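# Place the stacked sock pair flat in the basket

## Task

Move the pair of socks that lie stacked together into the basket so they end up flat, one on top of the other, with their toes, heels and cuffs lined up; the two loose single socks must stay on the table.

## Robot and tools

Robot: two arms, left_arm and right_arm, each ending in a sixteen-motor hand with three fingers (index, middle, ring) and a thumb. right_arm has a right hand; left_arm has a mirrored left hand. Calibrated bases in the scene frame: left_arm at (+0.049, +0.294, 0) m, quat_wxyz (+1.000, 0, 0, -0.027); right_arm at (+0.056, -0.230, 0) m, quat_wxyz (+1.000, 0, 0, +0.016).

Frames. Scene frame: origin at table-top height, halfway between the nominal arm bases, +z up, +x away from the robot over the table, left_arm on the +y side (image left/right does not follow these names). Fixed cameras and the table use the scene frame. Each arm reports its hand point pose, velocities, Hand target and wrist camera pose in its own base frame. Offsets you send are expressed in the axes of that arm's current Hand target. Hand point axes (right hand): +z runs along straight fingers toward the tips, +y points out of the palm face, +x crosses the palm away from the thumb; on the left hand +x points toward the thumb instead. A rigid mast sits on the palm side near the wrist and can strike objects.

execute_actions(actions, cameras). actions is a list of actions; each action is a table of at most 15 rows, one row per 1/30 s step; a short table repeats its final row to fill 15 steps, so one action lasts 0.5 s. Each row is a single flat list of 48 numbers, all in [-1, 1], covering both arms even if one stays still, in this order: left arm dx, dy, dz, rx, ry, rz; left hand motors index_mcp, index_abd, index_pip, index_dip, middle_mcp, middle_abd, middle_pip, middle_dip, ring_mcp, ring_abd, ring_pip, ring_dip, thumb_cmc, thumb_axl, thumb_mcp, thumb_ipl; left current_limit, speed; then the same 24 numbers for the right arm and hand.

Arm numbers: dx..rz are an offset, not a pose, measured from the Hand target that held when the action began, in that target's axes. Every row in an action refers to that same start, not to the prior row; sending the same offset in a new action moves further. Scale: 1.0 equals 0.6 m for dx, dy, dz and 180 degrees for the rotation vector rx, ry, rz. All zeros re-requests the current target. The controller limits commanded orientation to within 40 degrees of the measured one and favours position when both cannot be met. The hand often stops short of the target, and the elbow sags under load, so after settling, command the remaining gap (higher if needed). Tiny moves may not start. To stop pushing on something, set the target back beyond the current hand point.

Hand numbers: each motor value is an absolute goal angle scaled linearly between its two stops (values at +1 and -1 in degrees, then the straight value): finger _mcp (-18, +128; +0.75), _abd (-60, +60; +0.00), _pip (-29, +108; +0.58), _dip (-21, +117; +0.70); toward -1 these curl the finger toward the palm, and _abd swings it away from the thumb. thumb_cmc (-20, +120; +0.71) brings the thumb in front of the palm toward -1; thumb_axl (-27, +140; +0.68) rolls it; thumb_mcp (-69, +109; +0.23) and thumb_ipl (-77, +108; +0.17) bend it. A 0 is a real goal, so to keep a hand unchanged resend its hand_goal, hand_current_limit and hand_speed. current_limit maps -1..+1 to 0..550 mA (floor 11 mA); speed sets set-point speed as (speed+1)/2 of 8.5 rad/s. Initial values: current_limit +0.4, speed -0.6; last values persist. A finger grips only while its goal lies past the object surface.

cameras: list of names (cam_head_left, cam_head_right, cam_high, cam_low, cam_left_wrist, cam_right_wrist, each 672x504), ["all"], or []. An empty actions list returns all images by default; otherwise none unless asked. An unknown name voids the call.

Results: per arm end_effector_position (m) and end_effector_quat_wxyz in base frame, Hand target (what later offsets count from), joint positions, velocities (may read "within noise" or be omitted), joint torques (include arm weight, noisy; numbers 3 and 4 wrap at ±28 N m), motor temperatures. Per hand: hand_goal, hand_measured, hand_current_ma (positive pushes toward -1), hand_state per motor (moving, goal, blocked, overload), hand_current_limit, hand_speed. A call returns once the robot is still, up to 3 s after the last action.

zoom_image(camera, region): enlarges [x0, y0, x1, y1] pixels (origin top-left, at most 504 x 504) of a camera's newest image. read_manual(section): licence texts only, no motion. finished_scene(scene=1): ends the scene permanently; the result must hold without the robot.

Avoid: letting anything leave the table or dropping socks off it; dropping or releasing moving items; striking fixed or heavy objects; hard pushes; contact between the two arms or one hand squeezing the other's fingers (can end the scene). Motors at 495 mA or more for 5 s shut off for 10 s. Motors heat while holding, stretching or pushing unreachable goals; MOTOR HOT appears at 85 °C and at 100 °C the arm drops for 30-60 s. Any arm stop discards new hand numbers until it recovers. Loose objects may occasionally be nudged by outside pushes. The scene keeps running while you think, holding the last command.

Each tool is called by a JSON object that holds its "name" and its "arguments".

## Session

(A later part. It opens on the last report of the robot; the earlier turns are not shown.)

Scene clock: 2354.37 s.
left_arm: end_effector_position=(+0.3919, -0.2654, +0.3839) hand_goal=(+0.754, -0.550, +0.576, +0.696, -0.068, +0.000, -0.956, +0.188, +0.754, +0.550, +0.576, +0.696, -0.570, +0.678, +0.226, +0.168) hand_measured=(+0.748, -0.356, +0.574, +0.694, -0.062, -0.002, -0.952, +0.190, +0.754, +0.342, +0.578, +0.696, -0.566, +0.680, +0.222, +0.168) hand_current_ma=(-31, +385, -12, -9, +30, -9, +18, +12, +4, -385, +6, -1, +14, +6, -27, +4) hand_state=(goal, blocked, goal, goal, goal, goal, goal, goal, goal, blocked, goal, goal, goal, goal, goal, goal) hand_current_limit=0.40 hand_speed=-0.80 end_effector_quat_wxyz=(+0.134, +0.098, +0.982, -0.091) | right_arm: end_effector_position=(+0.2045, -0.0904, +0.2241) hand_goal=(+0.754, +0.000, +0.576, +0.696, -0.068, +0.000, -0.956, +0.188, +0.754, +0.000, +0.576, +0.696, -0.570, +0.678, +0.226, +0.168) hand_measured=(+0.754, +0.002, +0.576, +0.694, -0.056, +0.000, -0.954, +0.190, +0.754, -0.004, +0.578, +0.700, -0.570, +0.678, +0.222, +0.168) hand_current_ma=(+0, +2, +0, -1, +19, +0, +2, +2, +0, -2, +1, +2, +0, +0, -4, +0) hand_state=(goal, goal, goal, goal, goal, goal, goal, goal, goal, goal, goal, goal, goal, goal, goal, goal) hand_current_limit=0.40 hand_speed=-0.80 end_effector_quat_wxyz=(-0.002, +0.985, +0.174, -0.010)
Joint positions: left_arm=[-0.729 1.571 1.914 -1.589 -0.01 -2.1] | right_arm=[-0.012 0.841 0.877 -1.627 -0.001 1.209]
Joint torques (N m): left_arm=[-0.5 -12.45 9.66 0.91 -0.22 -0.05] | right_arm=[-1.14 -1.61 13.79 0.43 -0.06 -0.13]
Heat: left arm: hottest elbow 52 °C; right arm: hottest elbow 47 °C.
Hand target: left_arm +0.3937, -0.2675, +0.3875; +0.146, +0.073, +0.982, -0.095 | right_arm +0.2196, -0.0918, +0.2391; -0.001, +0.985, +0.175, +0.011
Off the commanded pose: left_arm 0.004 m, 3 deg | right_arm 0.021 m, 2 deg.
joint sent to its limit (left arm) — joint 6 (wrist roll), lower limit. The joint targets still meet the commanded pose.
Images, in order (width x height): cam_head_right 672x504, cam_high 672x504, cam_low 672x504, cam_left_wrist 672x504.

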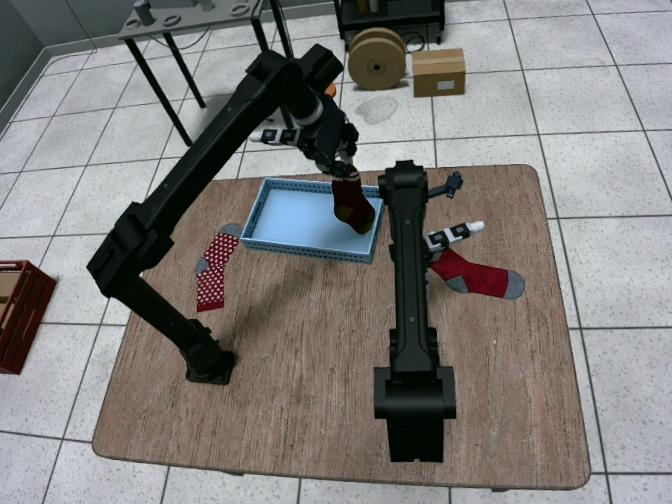

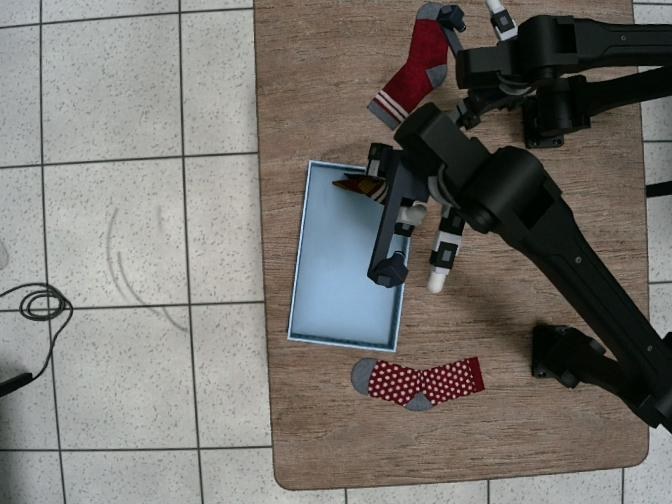

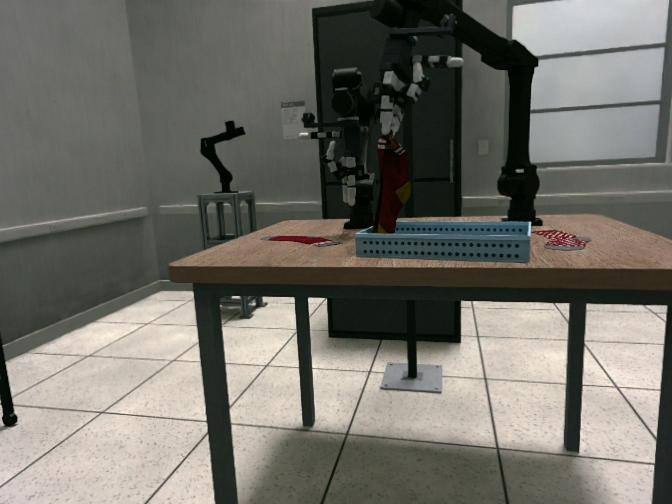

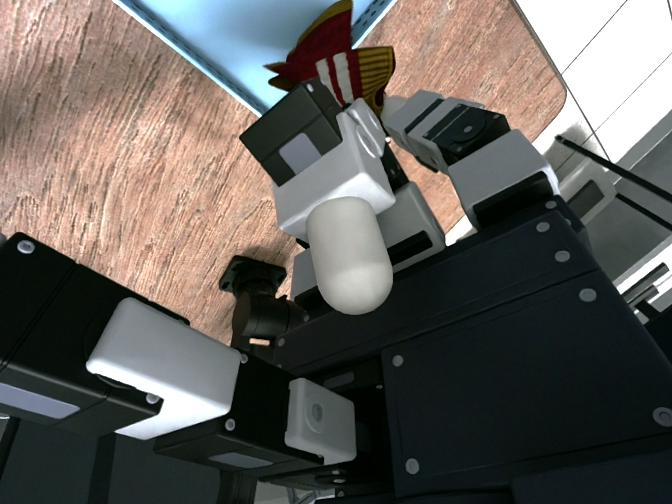

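{"name": "execute_actions", "arguments": {"actions": [], "cameras": ["cam_high","cam_low","cam_head_right","cam_left_wrist"]}}

{"name": "zoom_image", "arguments": {"camera": "cam_low", "region": [350, 110, 450, 240]}}

{"name": "zoom_image", "arguments": {"camera": "cam_head_right", "region": [290, 140, 400, 260]}}

{"name": "zoom_image", "arguments": {"camera": "cam_high", "region": [320, 160, 400, 220]}}

{"name": "zoom_image", "arguments": {"camera": "cam_left_wrist", "region": [240, 0, 420, 130]}}

Scene clock: 2362.63 s.
left_arm: end_effector_position=(+0.3920, -0.2654, +0.3839) hand_goal=(+0.754, -0.550, +0.576, +0.696, -0.068, +0.000, -0.956, +0.188, +0.754, +0.550, +0.576, +0.696, -0.570, +0.678, +0.226, +0.168) hand_measured=(+0.748, -0.356, +0.574, +0.694, -0.062, -0.002, -0.952, +0.190, +0.754, +0.342, +0.578, +0.696, -0.566, +0.680, +0.222, +0.168) hand_current_ma=(-31, +385, -12, -9, +30, -9, +18, +12, +4, -385, +6, -1, +14, +6, -27, +4) hand_state=(goal, blocked, goal, goal, goal, goal, goal, goal, goal, blocked, goal, goal, goal, goal, goal, goal) hand_current_limit=0.40 hand_speed=-0.80 end_effector_quat_wxyz=(+0.134, +0.098, +0.982, -0.091) | right_arm: end_effector_position=(+0.2045, -0.0904, +0.2241) hand_goal=(+0.754, +0.000, +0.576, +0.696, -0.068, +0.000, -0.956, +0.188, +0.754, +0.000, +0.576, +0.696, -0.570, +0.678, +0.226, +0.168) hand_measured=(+0.754, +0.002, +0.576, +0.694, -0.056, +0.000, -0.954, +0.190, +0.754, -0.004, +0.578, +0.700, -0.570, +0.678, +0.222, +0.168) hand_current_ma=(+0, +2, +0, -1, +19, +0, +2, +2, +0, -2, +1, +2, +0, +0, -4, +0) hand_state=(goal, goal, goal, goal, goal, goal, goal, goal, goal, goal, goal, goal, goal, goal, goal, goal) hand_current_limit=0.40 hand_speed=-0.80 end_effector_quat_wxyz=(-0.002, +0.985, +0.174, -0.010)
Joint positions: left_arm=[-0.729 1.571 1.914 -1.589 -0.01 -2.1] | right_arm=[-0.012 0.841 0.877 -1.627 -0.001 1.209]
Joint velocities: within noise
Joint torques (N m): left_arm=[-0.38 -12.57 9.7 0.92 -0.22 -0.05] | right_arm=[-1.14 -1.67 13.76 0.43 -0.07 -0.13]
Motor temperatures (°C): left_arm=[29 31 50 27 28 29] | right_arm=[29 27 47 28 27 28]
Heat: left arm: hottest elbow 50 °C; right arm: hottest elbow 47 °C.
Hand target: left_arm +0.3937, -0.2675, +0.3875; +0.146, +0.073, +0.982, -0.095 | right_arm +0.2196, -0.0918, +0.2391; -0.001, +0.985, +0.175, +0.011
Off the commanded pose: left_arm 0.004 m, 3 deg | right_arm 0.021 m, 2 deg.
Images, in order (width x height): cam_head_right 672x504, cam_high 672x504, cam_low 672x504, cam_left_wrist 672x504.

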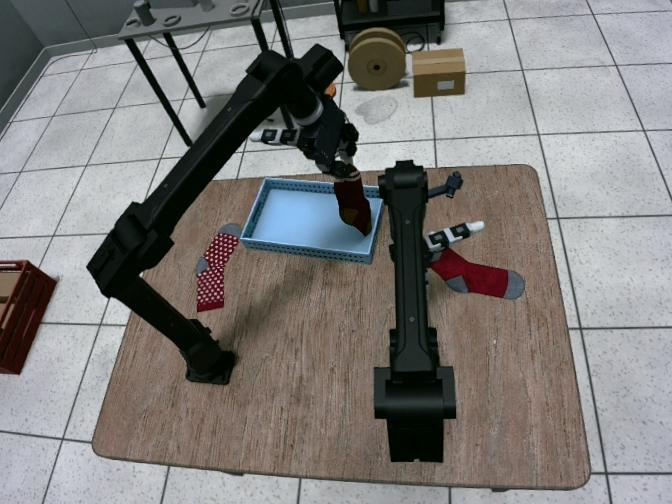

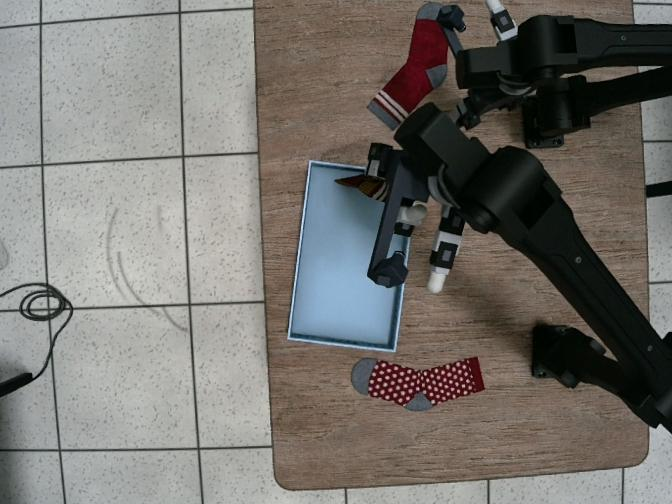

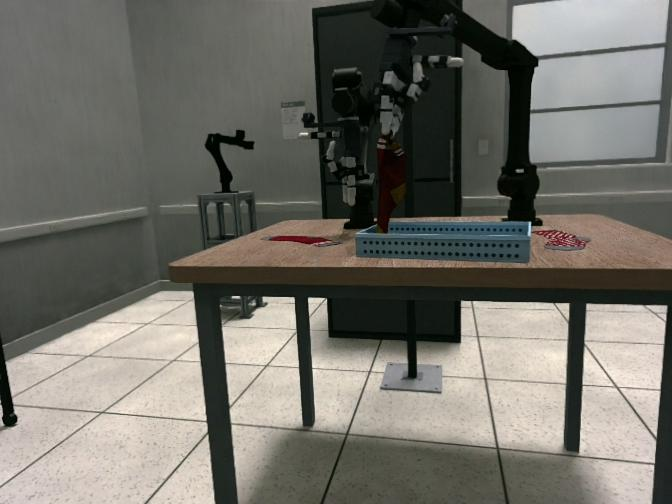

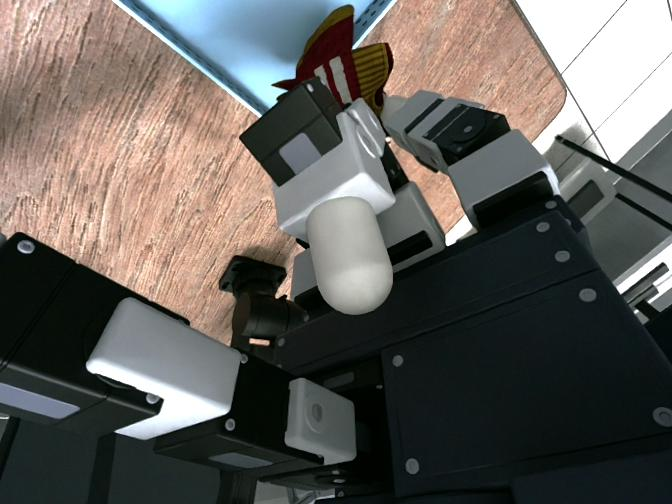

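Scaled by 3.877.

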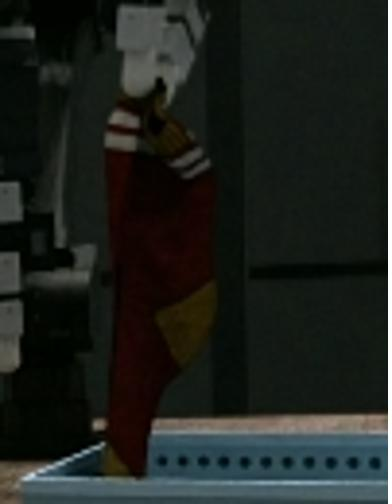

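Scaled by 4.200.

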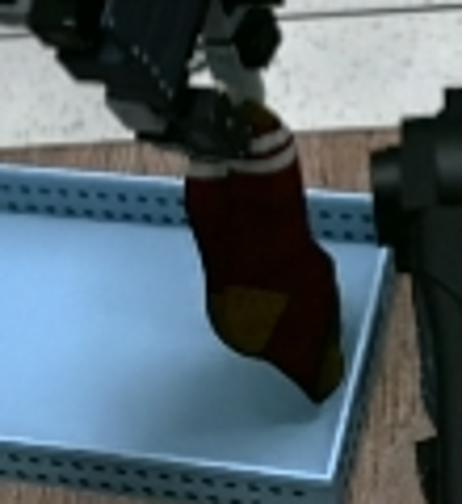

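Scaled by 6.300.

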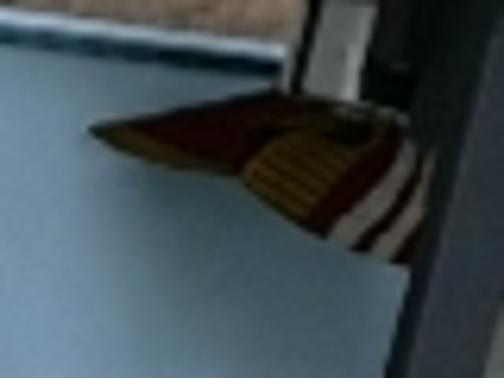

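Scaled by 2.800.

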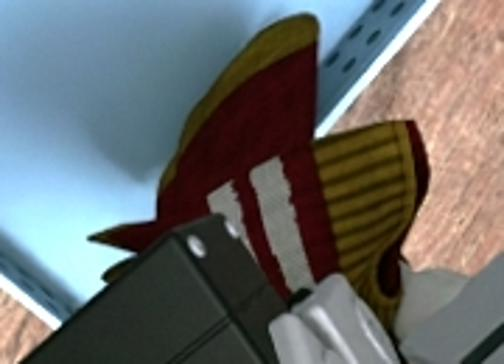

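{"name": "execute_actions", "arguments": {"actions": [[[0.0143,0.0408,0.0343,-0.0132,0.0244,0, 0.754,-0.55,0.576,0.696,-0.068,0,-0.956,0.188,0.754,0.55,0.576,0.696,-0.571,0.678,0.226,0.168,0.4,-0.8, 0,0,0,0,0,0,0.754,0,0.576,0.696,-0.068,0,-0.956,0.188,0.754,0,0.576,0.696,-0.571,0.678,0.226,0.168,0.4,-0.8]],[[0.0083,0.044,0.0357,-0.0132,0.0244,0, 0.754,-0.55,0.576,0.696,-0.068,0,-0.956,0.188,0.754,0.55,0.576,0.696,-0.571,0.678,0.226,0.168,0.4,-0.8, 0,0,0,0,0,0,0.754,0,0.576,0.696,-0.068,0,-0.956,0.188,0.754,0,0.576,0.696,-0.571,0.678,0.226,0.168,0.4,-0.8]]], "cameras": ["cam_high","cam_low","cam_head_right","cam_left_wrist"]}}

{"name": "zoom_image", "arguments": {"camera": "cam_low", "region": [350, 110, 450, 240]}}

{"name": "zoom_image", "arguments": {"camera": "cam_head_right", "region": [290, 140, 400, 260]}}

{"name": "zoom_image", "arguments": {"camera": "cam_high", "region": [300, 150, 420, 270]}}

{"name": "zoom_image", "arguments": {"camera": "cam_left_wrist", "region": [240, 0, 420, 130]}}

Scene clock: 2382.00 s.
left_arm: end_effector_position=(+0.3982, -0.2249, +0.3354) hand_goal=(+0.754, -0.550, +0.576, +0.696, -0.068, +0.000, -0.956, +0.188, +0.754, +0.550, +0.576, +0.696, -0.570, +0.678, +0.226, +0.168) hand_measured=(+0.748, -0.356, +0.574, +0.694, -0.062, -0.002, -0.952, +0.190, +0.754, +0.342, +0.578, +0.696, -0.566, +0.680, +0.222, +0.168) hand_current_ma=(-31, +385, -12, -9, +30, -9, +18, +12, +4, -385, +6, -1, +14, +6, -27, +4) hand_state=(goal, blocked, goal, goal, goal, goal, goal, goal, goal, blocked, goal, goal, goal, goal, goal, goal) hand_current_limit=0.40 hand_speed=-0.80 end_effector_quat_wxyz=(+0.075, +0.069, +0.994, -0.049) | right_arm: end_effector_position=(+0.2045, -0.0904, +0.2241) hand_goal=(+0.754, +0.000, +0.576, +0.696, -0.068, +0.000, -0.956, +0.188, +0.754, +0.000, +0.576, +0.696, -0.570, +0.678, +0.226, +0.168) hand_measured=(+0.754, +0.002, +0.576, +0.694, -0.056, +0.000, -0.954, +0.190, +0.754, -0.004, +0.578, +0.700, -0.570, +0.678, +0.222, +0.168) hand_current_ma=(+0, +2, +0, -1, +19, +0, +2, +2, +0, -2, +1, +2, +0, +0, -4, +0) hand_state=(goal, goal, goal, goal, goal, goal, goal, goal, goal, goal, goal, goal, goal, goal, goal, goal) hand_current_limit=0.40 hand_speed=-0.80 end_effector_quat_wxyz=(-0.002, +0.985, +0.174, -0.010)
Joint positions: left_arm=[-0.651 1.589 1.805 -1.608 -0.001 -2.084] | right_arm=[-0.012 0.841 0.877 -1.627 -0.001 1.209]
Joint torques (N m): left_arm=[-0.26 -12.16 9.65 -0.12 -0.06 0.18] | right_arm=[-0.97 -1.44 13.79 0.39 -0.06 -0.14]
Heat: left arm: hottest elbow 48 °C; right arm: hottest elbow 47 °C.
Hand target: left_arm +0.3992, -0.2238, +0.3362; +0.073, +0.074, +0.993, -0.048 | right_arm +0.2196, -0.0918, +0.2391; -0.001, +0.985, +0.175, +0.011
Off the commanded pose: left_arm 0.002 m, 1 deg | right_arm 0.021 m, 2 deg.
Images, in order (width x height): cam_head_right 672x504, cam_high 672x504, cam_low 672x504, cam_left_wrist 672x504.

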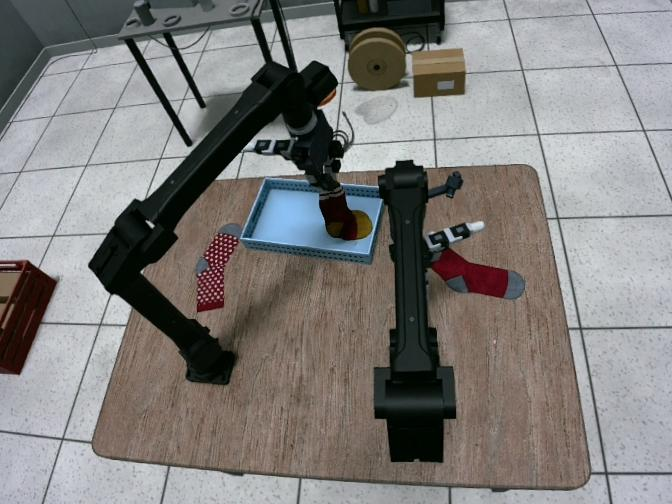

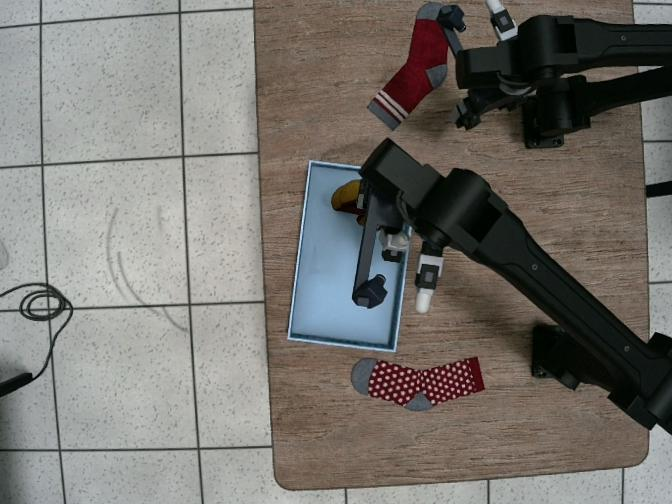

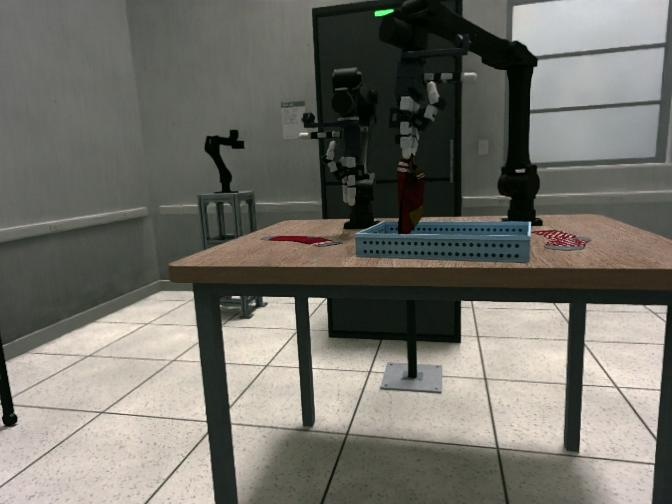

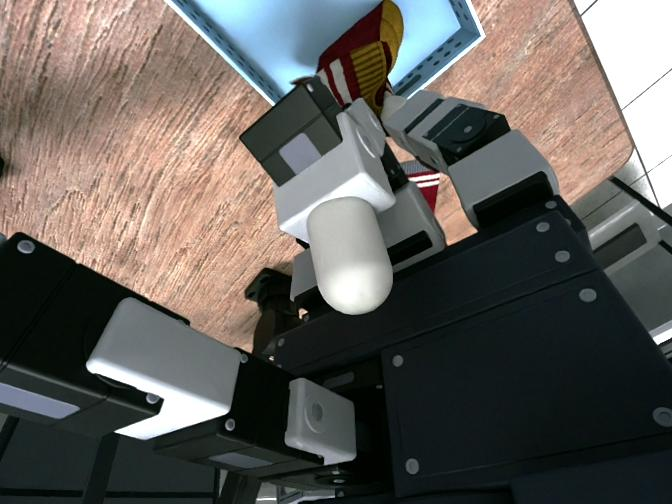

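Scaled by 3.877.

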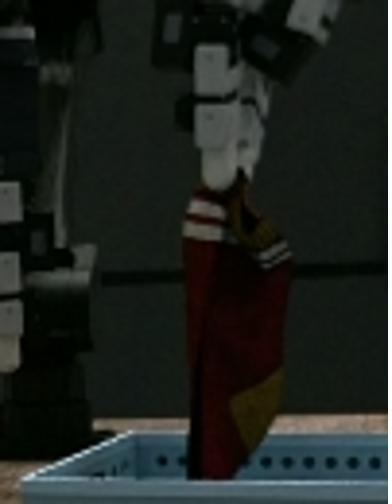

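Scaled by 4.200.

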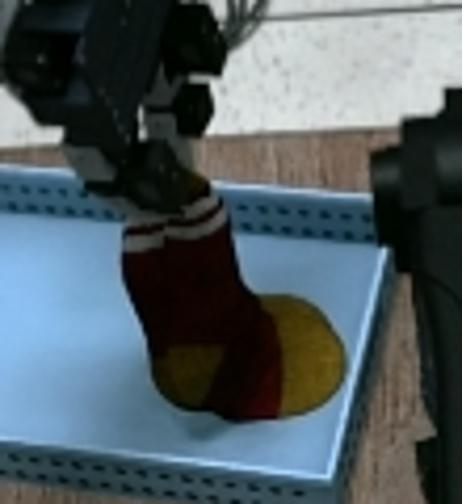

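Scaled by 4.200.

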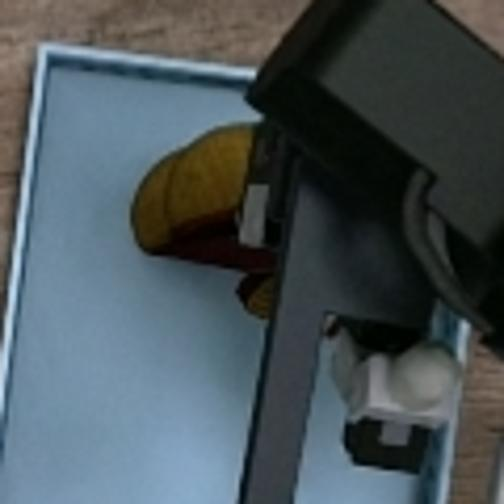

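Scaled by 2.800.

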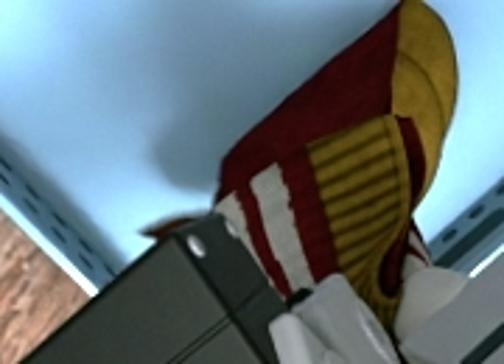

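{"name": "execute_actions", "arguments": {"actions": [[[-0.0047,0.042,0.0355,-0.0132,0.0244,0, 0.754,-0.55,0.576,0.696,-0.068,0,-0.956,0.188,0.754,0.55,0.576,0.696,-0.571,0.678,0.226,0.168,0.4,-0.8, 0,0,0,0,0,0,0.754,0,0.576,0.696,-0.068,0,-0.956,0.188,0.754,0,0.576,0.696,-0.571,0.678,0.226,0.168,0.4,-0.8]],[[-0.0075,0.0415,0.04,-0.0132,0.0244,0, 0.754,-0.55,0.576,0.696,-0.068,0,-0.956,0.188,0.754,0.55,0.576,0.696,-0.571,0.678,0.226,0.168,0.4,-0.8, 0,0,0,0,0,0,0.754,0,0.576,0.696,-0.068,0,-0.956,0.188,0.754,0,0.576,0.696,-0.571,0.678,0.226,0.168,0.4,-0.8]]], "cameras": ["cam_high","cam_low","cam_head_right","cam_left_wrist"]}}

{"name": "zoom_image", "arguments": {"camera": "cam_low", "region": [350, 110, 450, 240]}}

{"name": "zoom_image", "arguments": {"camera": "cam_head_right", "region": [280, 140, 390, 260]}}

{"name": "zoom_image", "arguments": {"camera": "cam_high", "region": [300, 150, 420, 270]}}

{"name": "zoom_image", "arguments": {"camera": "cam_left_wrist", "region": [240, 0, 490, 130]}}

Scene clock: 2399.23 s.
left_arm: end_effector_position=(+0.4177, -0.1808, +0.2866) hand_goal=(+0.754, -0.550, +0.576, +0.696, -0.068, +0.000, -0.956, +0.188, +0.754, +0.550, +0.576, +0.696, -0.570, +0.678, +0.226, +0.168) hand_measured=(+0.748, -0.356, +0.574, +0.694, -0.062, -0.002, -0.952, +0.190, +0.754, +0.342, +0.578, +0.696, -0.568, +0.680, +0.222, +0.168) hand_current_ma=(-31, +385, -12, -9, +30, -9, +17, +12, +4, -385, +6, -1, +12, +6, -27, +4) hand_state=(goal, blocked, goal, goal, goal, goal, goal, goal, goal, blocked, goal, goal, goal, goal, goal, goal) hand_current_limit=0.40 hand_speed=-0.80 end_effector_quat_wxyz=(+0.000, +0.069, +0.998, -0.003) | right_arm: end_effector_position=(+0.2045, -0.0904, +0.2241) hand_goal=(+0.754, +0.000, +0.576, +0.696, -0.068, +0.000, -0.956, +0.188, +0.754, +0.000, +0.576, +0.696, -0.570, +0.678, +0.226, +0.168) hand_measured=(+0.754, +0.002, +0.576, +0.694, -0.056, +0.000, -0.954, +0.190, +0.754, -0.004, +0.578, +0.700, -0.570, +0.678, +0.222, +0.168) hand_current_ma=(+0, +2, +0, -1, +19, +0, +2, +2, +0, -2, +1, +2, +0, +0, -4, +0) hand_state=(goal, goal, goal, goal, goal, goal, goal, goal, goal, goal, goal, goal, goal, goal, goal, goal) hand_current_limit=0.40 hand_speed=-0.80 end_effector_quat_wxyz=(-0.002, +0.985, +0.174, -0.010)
Joint positions: left_arm=[-0.556 1.662 1.749 -1.654 0.005 -1.99] | right_arm=[-0.012 0.841 0.877 -1.627 -0.001 1.209]
Joint torques (N m): left_arm=[-0.44 -12.81 9.54 -0.53 -0.26 0.16] | right_arm=[-0.97 -1.67 13.74 0.43 -0.06 -0.14]
Heat: left arm: hottest elbow 48 °C; right arm: hottest elbow 47 °C.
Hand target: left_arm +0.4185, -0.1790, +0.2889; +0.000, +0.074, +0.997, -0.001 | right_arm +0.2196, -0.0918, +0.2391; -0.001, +0.985, +0.175, +0.011
Off the commanded pose: left_arm 0.003 m, 1 deg | right_arm 0.021 m, 2 deg.
Images, in order (width x height): cam_head_right 672x504, cam_high 672x504, cam_low 672x504, cam_left_wrist 672x504.

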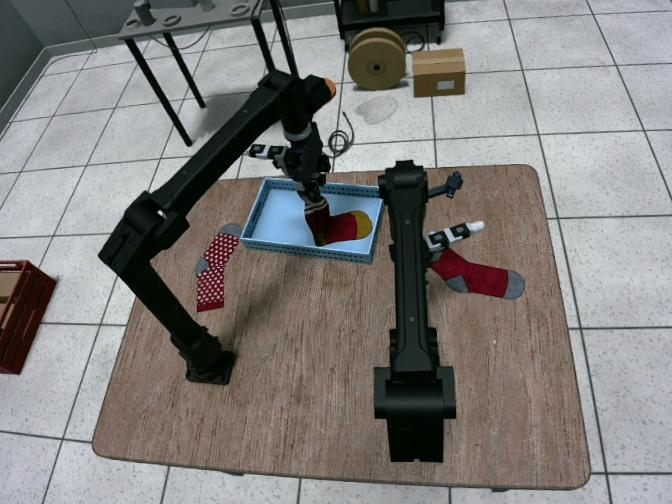

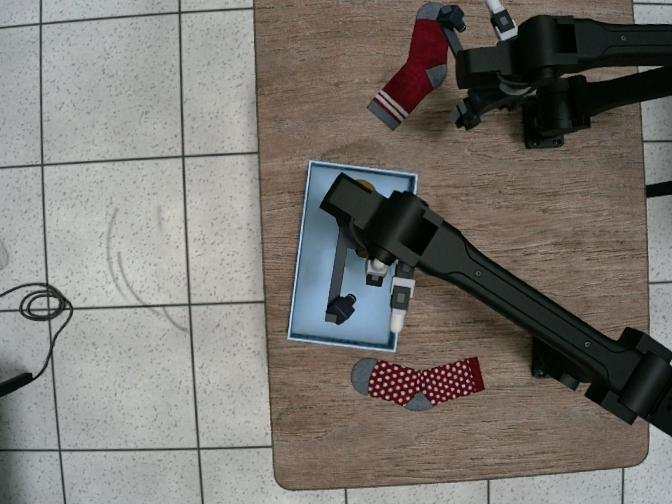

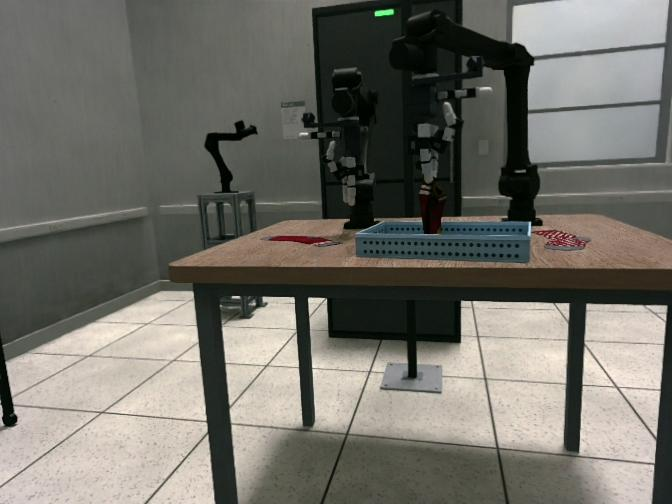

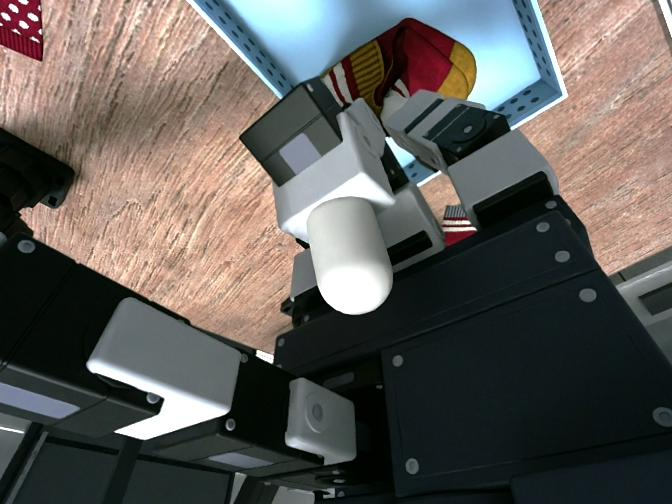

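Scaled by 3.877.

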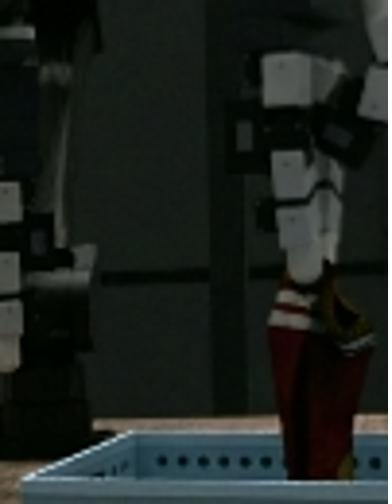

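Scaled by 4.200.

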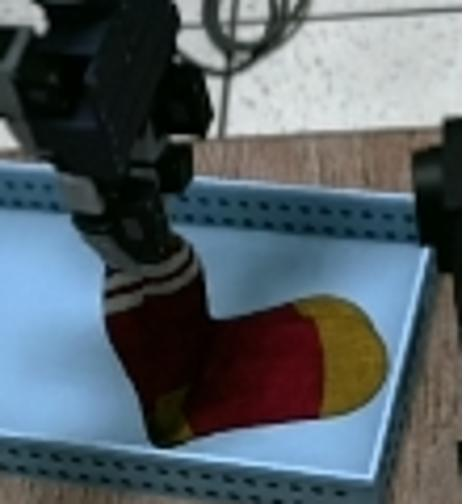

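Scaled by 4.200.

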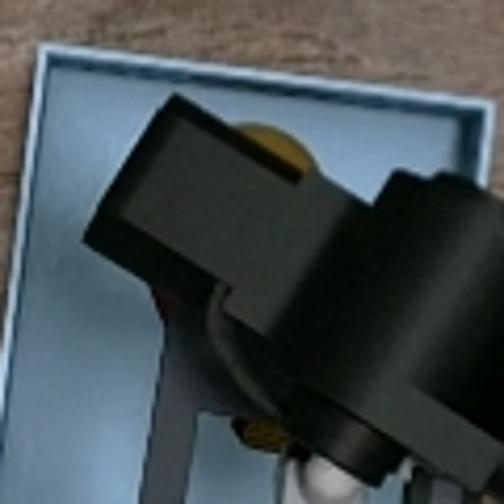

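Scaled by 2.016.

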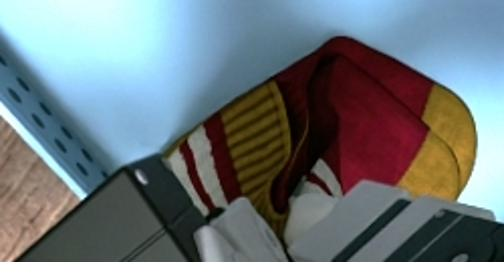

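{"name": "execute_actions", "arguments": {"actions": [[[0.0138,0.066,0.0498,0,0,-0.025, 0.754,-0.55,0.576,0.696,-0.068,0,-0.956,0.188,0.754,0.55,0.576,0.696,-0.571,0.678,0.226,0.168,0.4,-0.8, 0,0,0,0,0,0,0.754,0,0.576,0.696,-0.068,0,-0.956,0.188,0.754,0,0.576,0.696,-0.571,0.678,0.226,0.168,0.4,-0.8]],[[0.0055,0.0562,0.05,0,0,-0.025, 0.754,-0.55,0.576,0.696,-0.068,0,-0.956,0.188,0.754,0.55,0.576,0.696,-0.571,0.678,0.226,0.168,0.4,-0.8, 0,0,0,0,0,0,0.754,0,0.576,0.696,-0.068,0,-0.956,0.188,0.754,0,0.576,0.696,-0.571,0.678,0.226,0.168,0.4,-0.8]]], "cameras": ["cam_high","cam_low","cam_head_right","cam_left_wrist"]}}

{"name": "zoom_image", "arguments": {"camera": "cam_low", "region": [360, 130, 540, 270]}}

{"name": "zoom_image", "arguments": {"camera": "cam_head_right", "region": [240, 140, 390, 270]}}

{"name": "zoom_image", "arguments": {"camera": "cam_high", "region": [290, 150, 420, 350]}}

{"name": "zoom_image", "arguments": {"camera": "cam_left_wrist", "region": [240, 0, 540, 160]}}

Scene clock: 2446.90 s.
left_arm: end_effector_position=(+0.4131, -0.1038, +0.2231) hand_goal=(+0.754, -0.550, +0.576, +0.696, -0.068, +0.000, -0.956, +0.188, +0.754, +0.550, +0.576, +0.696, -0.570, +0.678, +0.226, +0.168) hand_measured=(+0.748, -0.356, +0.574, +0.694, -0.062, -0.002, -0.952, +0.190, +0.756, +0.342, +0.578, +0.696, -0.568, +0.680, +0.222, +0.168) hand_current_ma=(-27, +385, -12, -9, +30, -9, +14, +12, +7, -385, +6, -1, +8, +6, -27, +4) hand_state=(goal, blocked, goal, goal, goal, goal, goal, goal, goal, blocked, goal, goal, goal, goal, goal, goal) hand_current_limit=0.40 hand_speed=-0.80 end_effector_quat_wxyz=(-0.013, -0.006, +1.000, +0.004) | right_arm: end_effector_position=(+0.2045, -0.0904, +0.2241) hand_goal=(+0.754, +0.000, +0.576, +0.696, -0.068, +0.000, -0.956, +0.188, +0.754, +0.000, +0.576, +0.696, -0.570, +0.678, +0.226, +0.168) hand_measured=(+0.754, +0.002, +0.576, +0.694, -0.056, +0.000, -0.954, +0.190, +0.754, -0.004, +0.578, +0.700, -0.570, +0.678, +0.222, +0.168) hand_current_ma=(+0, +2, +0, -1, +19, +0, +2, +2, +0, -2, +1, +2, +0, +0, -4, +0) hand_state=(goal, goal, goal, goal, goal, goal, goal, goal, goal, goal, goal, goal, goal, goal, goal, goal) hand_current_limit=0.40 hand_speed=-0.80 end_effector_quat_wxyz=(-0.002, +0.985, +0.174, -0.010)
Joint positions: left_arm=[-0.405 1.604 1.506 -1.499 0.003 -1.989] | right_arm=[-0.012 0.841 0.877 -1.627 -0.001 1.209]
Joint torques (N m): left_arm=[-0.44 -13.39 9.26 -0.14 -0.17 0.05] | right_arm=[-1.14 -1.61 13.82 0.39 -0.07 -0.13]
Heat: left arm: hottest elbow 46 °C; right arm: hottest elbow 47 °C.
Hand target: left_arm +0.4153, -0.1049, +0.2289; +0.000, -0.004, +1.000, -0.001 | right_arm +0.2196, -0.0918, +0.2391; -0.001, +0.985, +0.175, +0.011
Off the commanded pose: left_arm 0.006 m, 2 deg | right_arm 0.021 m, 2 deg.
Images, in order (width x height): cam_head_right 672x504, cam_high 672x504, cam_low 672x504, cam_left_wrist 672x504.

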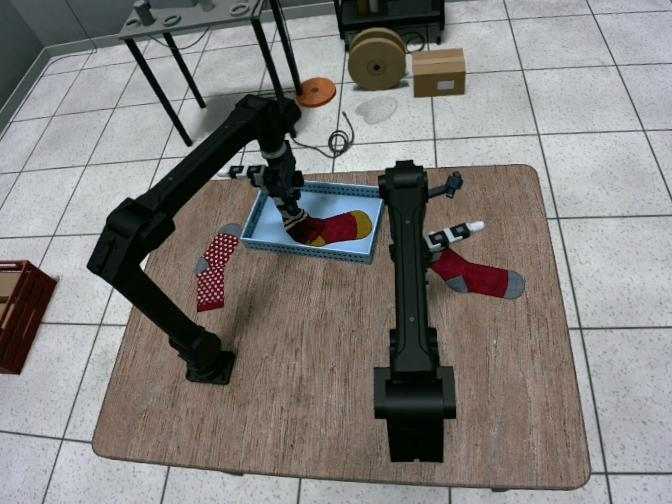

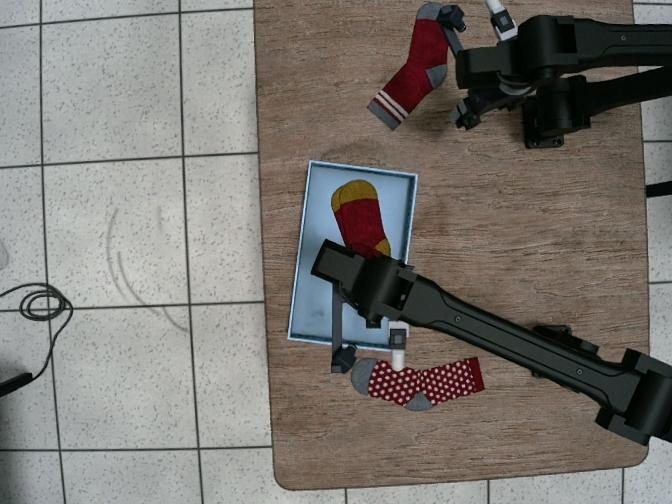

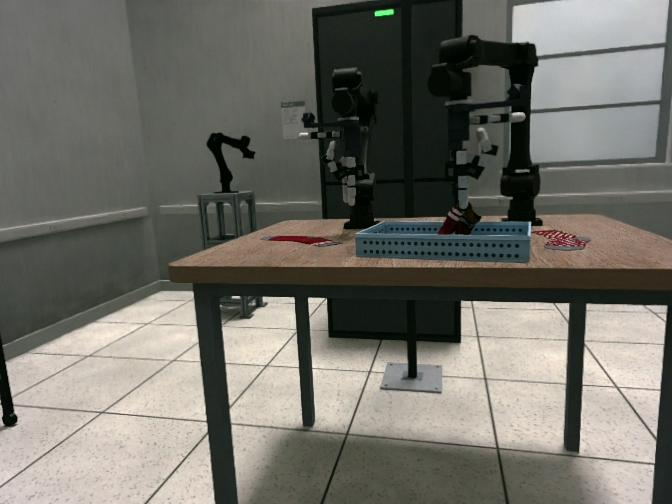

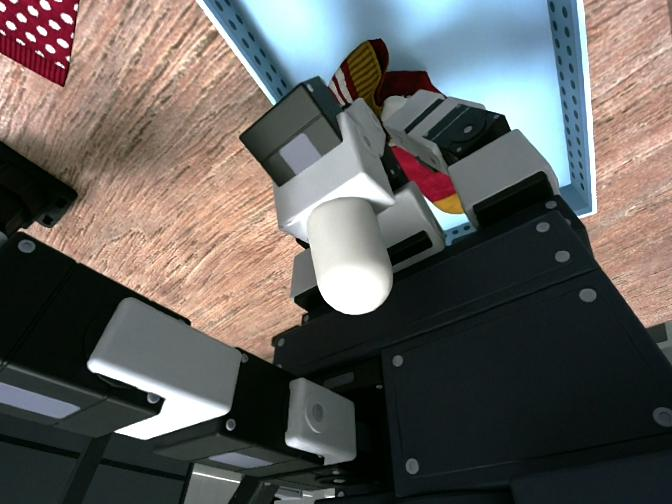

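Scaled by 2.800.

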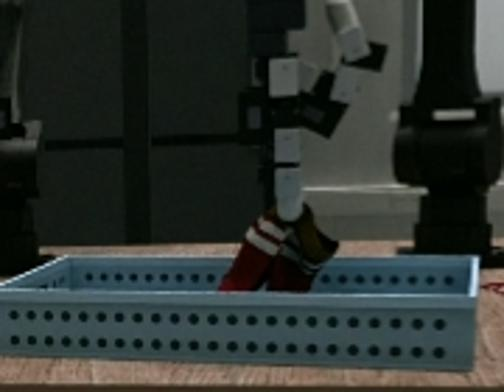

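Scaled by 3.360.

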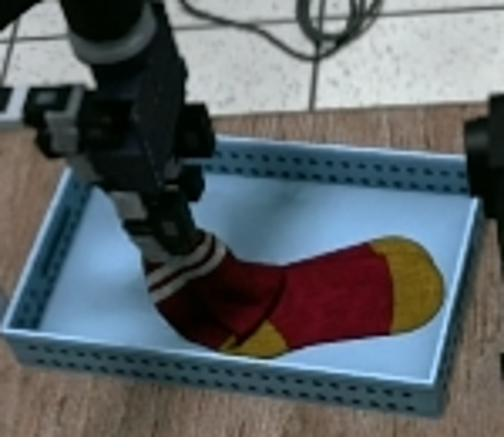

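Scaled by 2.520.

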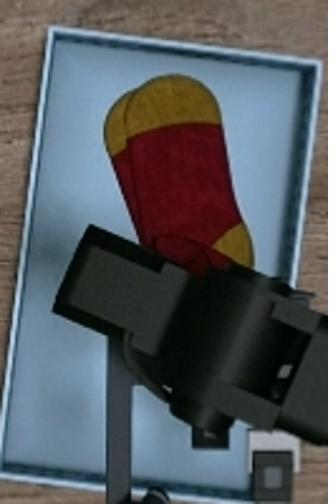

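Scaled by 1.680.

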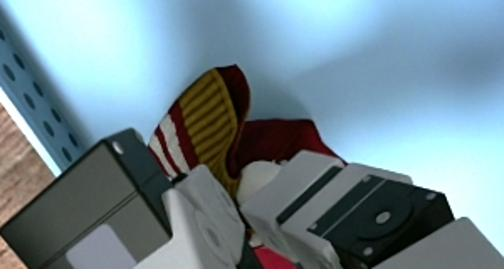

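{"name": "execute_actions", "arguments": {"actions": [[[0.0023,0.0472,0.045,0,0,-0.025, 0.754,-0.55,0.576,0.696,-0.068,0,-0.956,0.188,0.754,0.55,0.576,0.696,-0.571,0.678,0.226,0.168,0.4,-0.8, 0,0,0,0,0,0,0.754,0,0.576,0.696,-0.068,0,-0.956,0.188,0.754,0,0.576,0.696,-0.571,0.678,0.226,0.168,0.4,-0.8]],[[-0.0015,0.038,0.045,0,0,-0.025, 0.754,-0.55,0.576,0.696,-0.068,0,-0.956,0.188,0.754,0.55,0.576,0.696,-0.571,0.678,0.226,0.168,0.4,-0.8, 0,0,0,0,0,0,0.754,0,0.576,0.696,-0.068,0,-0.956,0.188,0.754,0,0.576,0.696,-0.571,0.678,0.226,0.168,0.4,-0.8]]], "cameras": ["cam_high","cam_low","cam_head_right","cam_left_wrist"]}}

{"name": "zoom_image", "arguments": {"camera": "cam_low", "region": [360, 130, 540, 270]}}

{"name": "zoom_image", "arguments": {"camera": "cam_head_right", "region": [230, 140, 390, 270]}}

{"name": "zoom_image", "arguments": {"camera": "cam_high", "region": [280, 150, 420, 360]}}

{"name": "zoom_image", "arguments": {"camera": "cam_left_wrist", "region": [200, 0, 500, 160]}}

Scene clock: 2463.63 s.
left_arm: end_effector_position=(+0.4099, -0.0534, +0.1739) hand_goal=(+0.754, -0.550, +0.576, +0.696, -0.068, +0.000, -0.956, +0.188, +0.754, +0.550, +0.576, +0.696, -0.570, +0.678, +0.226, +0.168) hand_measured=(+0.748, -0.356, +0.574, +0.694, -0.062, -0.002, -0.952, +0.190, +0.756, +0.342, +0.578, +0.696, -0.568, +0.680, +0.222, +0.168) hand_current_ma=(-26, +385, -12, -9, +30, -9, +14, +12, +8, -385, +6, -1, +8, +6, -27, +4) hand_state=(goal, blocked, goal, goal, goal, goal, goal, goal, goal, blocked, goal, goal, goal, goal, goal, goal) hand_current_limit=0.40 hand_speed=-0.80 end_effector_quat_wxyz=(-0.007, -0.076, +0.997, +0.001) | right_arm: end_effector_position=(+0.2045, -0.0904, +0.2241) hand_goal=(+0.754, +0.000, +0.576, +0.696, -0.068, +0.000, -0.956, +0.188, +0.754, +0.000, +0.576, +0.696, -0.570, +0.678, +0.226, +0.168) hand_measured=(+0.754, +0.002, +0.576, +0.694, -0.056, +0.000, -0.954, +0.190, +0.754, -0.004, +0.578, +0.700, -0.570, +0.678, +0.222, +0.168) hand_current_ma=(+0, +2, +0, -1, +19, +0, +2, +2, +0, -2, +1, +2, +0, +0, -4, +0) hand_state=(goal, goal, goal, goal, goal, goal, goal, goal, goal, goal, goal, goal, goal, goal, goal, goal) hand_current_limit=0.40 hand_speed=-0.80 end_effector_quat_wxyz=(-0.002, +0.985, +0.174, -0.010)
Joint positions: left_arm=[-0.29 1.589 1.359 -1.355 0.003 -2.012] | right_arm=[-0.012 0.841 0.877 -1.627 -0.001 1.209]
Joint torques (N m): left_arm=[-0.38 -12.16 9.07 -0.02 -0.17 -0.11] | right_arm=[-1.03 -1.55 13.71 0.36 -0.07 -0.15]
Motor temperatures (°C): left_arm=[29 32 45 27 28 29] | right_arm=[29 27 48 28 27 28]
Heat: left arm: hottest elbow 45 °C; right arm: hottest elbow 48 °C.
Hand target: left_arm +0.4125, -0.0541, +0.1748; -0.001, -0.083, +0.997, -0.001 | right_arm +0.2196, -0.0918, +0.2391; -0.001, +0.985, +0.175, +0.011
Off the commanded pose: left_arm 0.003 m, 1 deg | right_arm 0.021 m, 2 deg.
Images, in order (width x height): cam_head_right 672x504, cam_high 672x504, cam_low 672x504, cam_left_wrist 672x504.

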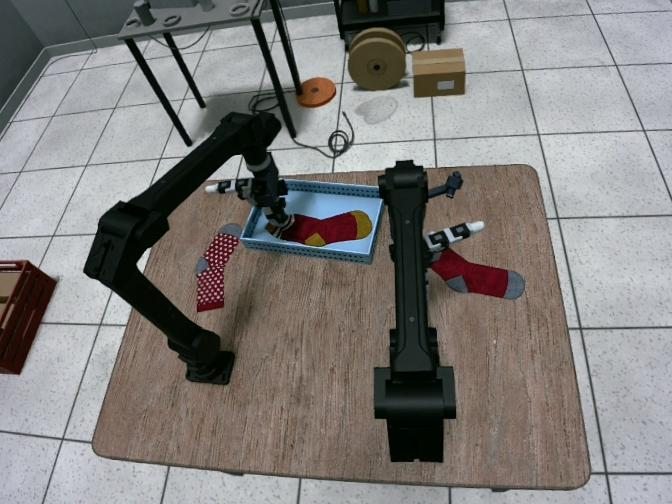

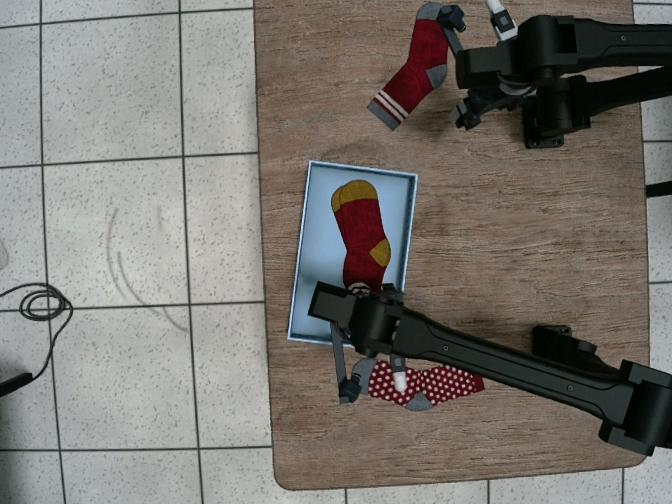

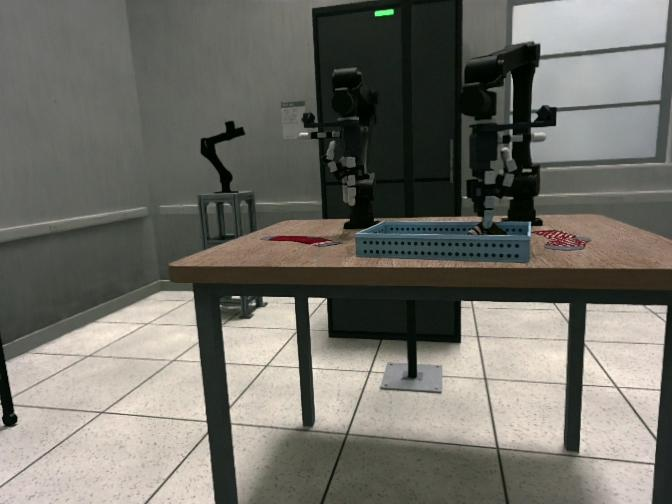

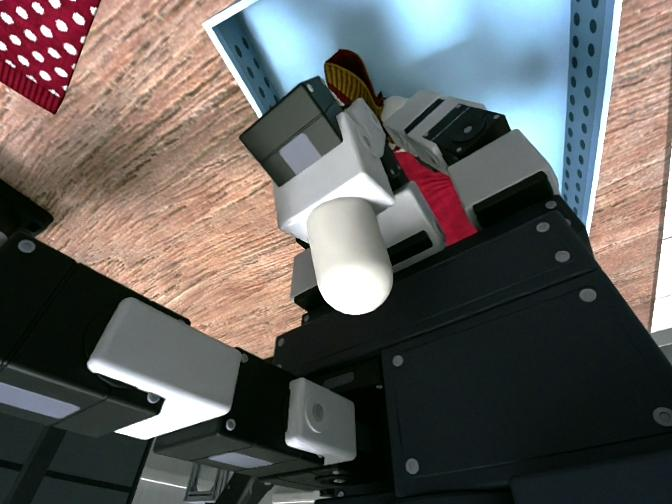

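Scaled by 2.800.

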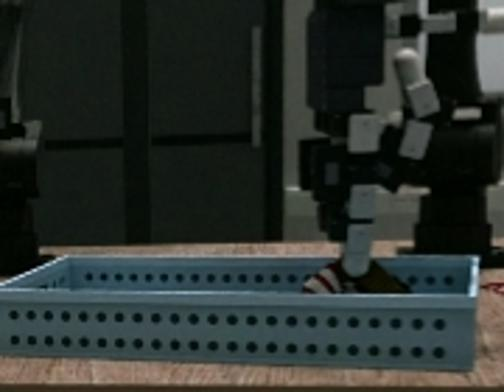

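Scaled by 3.150.

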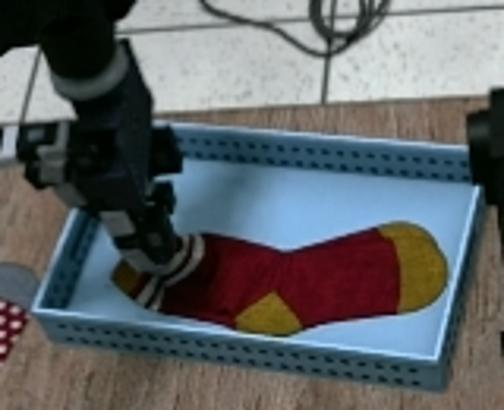

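Scaled by 2.400.

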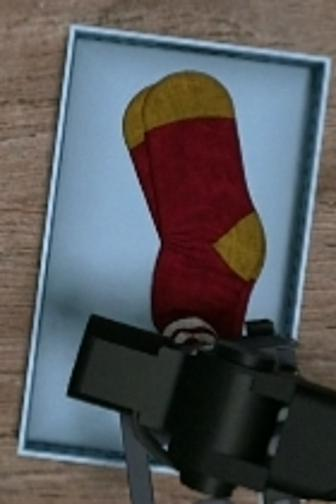

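Scaled by 1.680.

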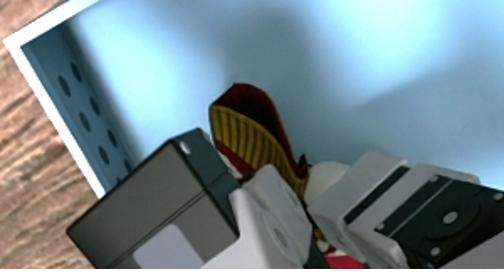

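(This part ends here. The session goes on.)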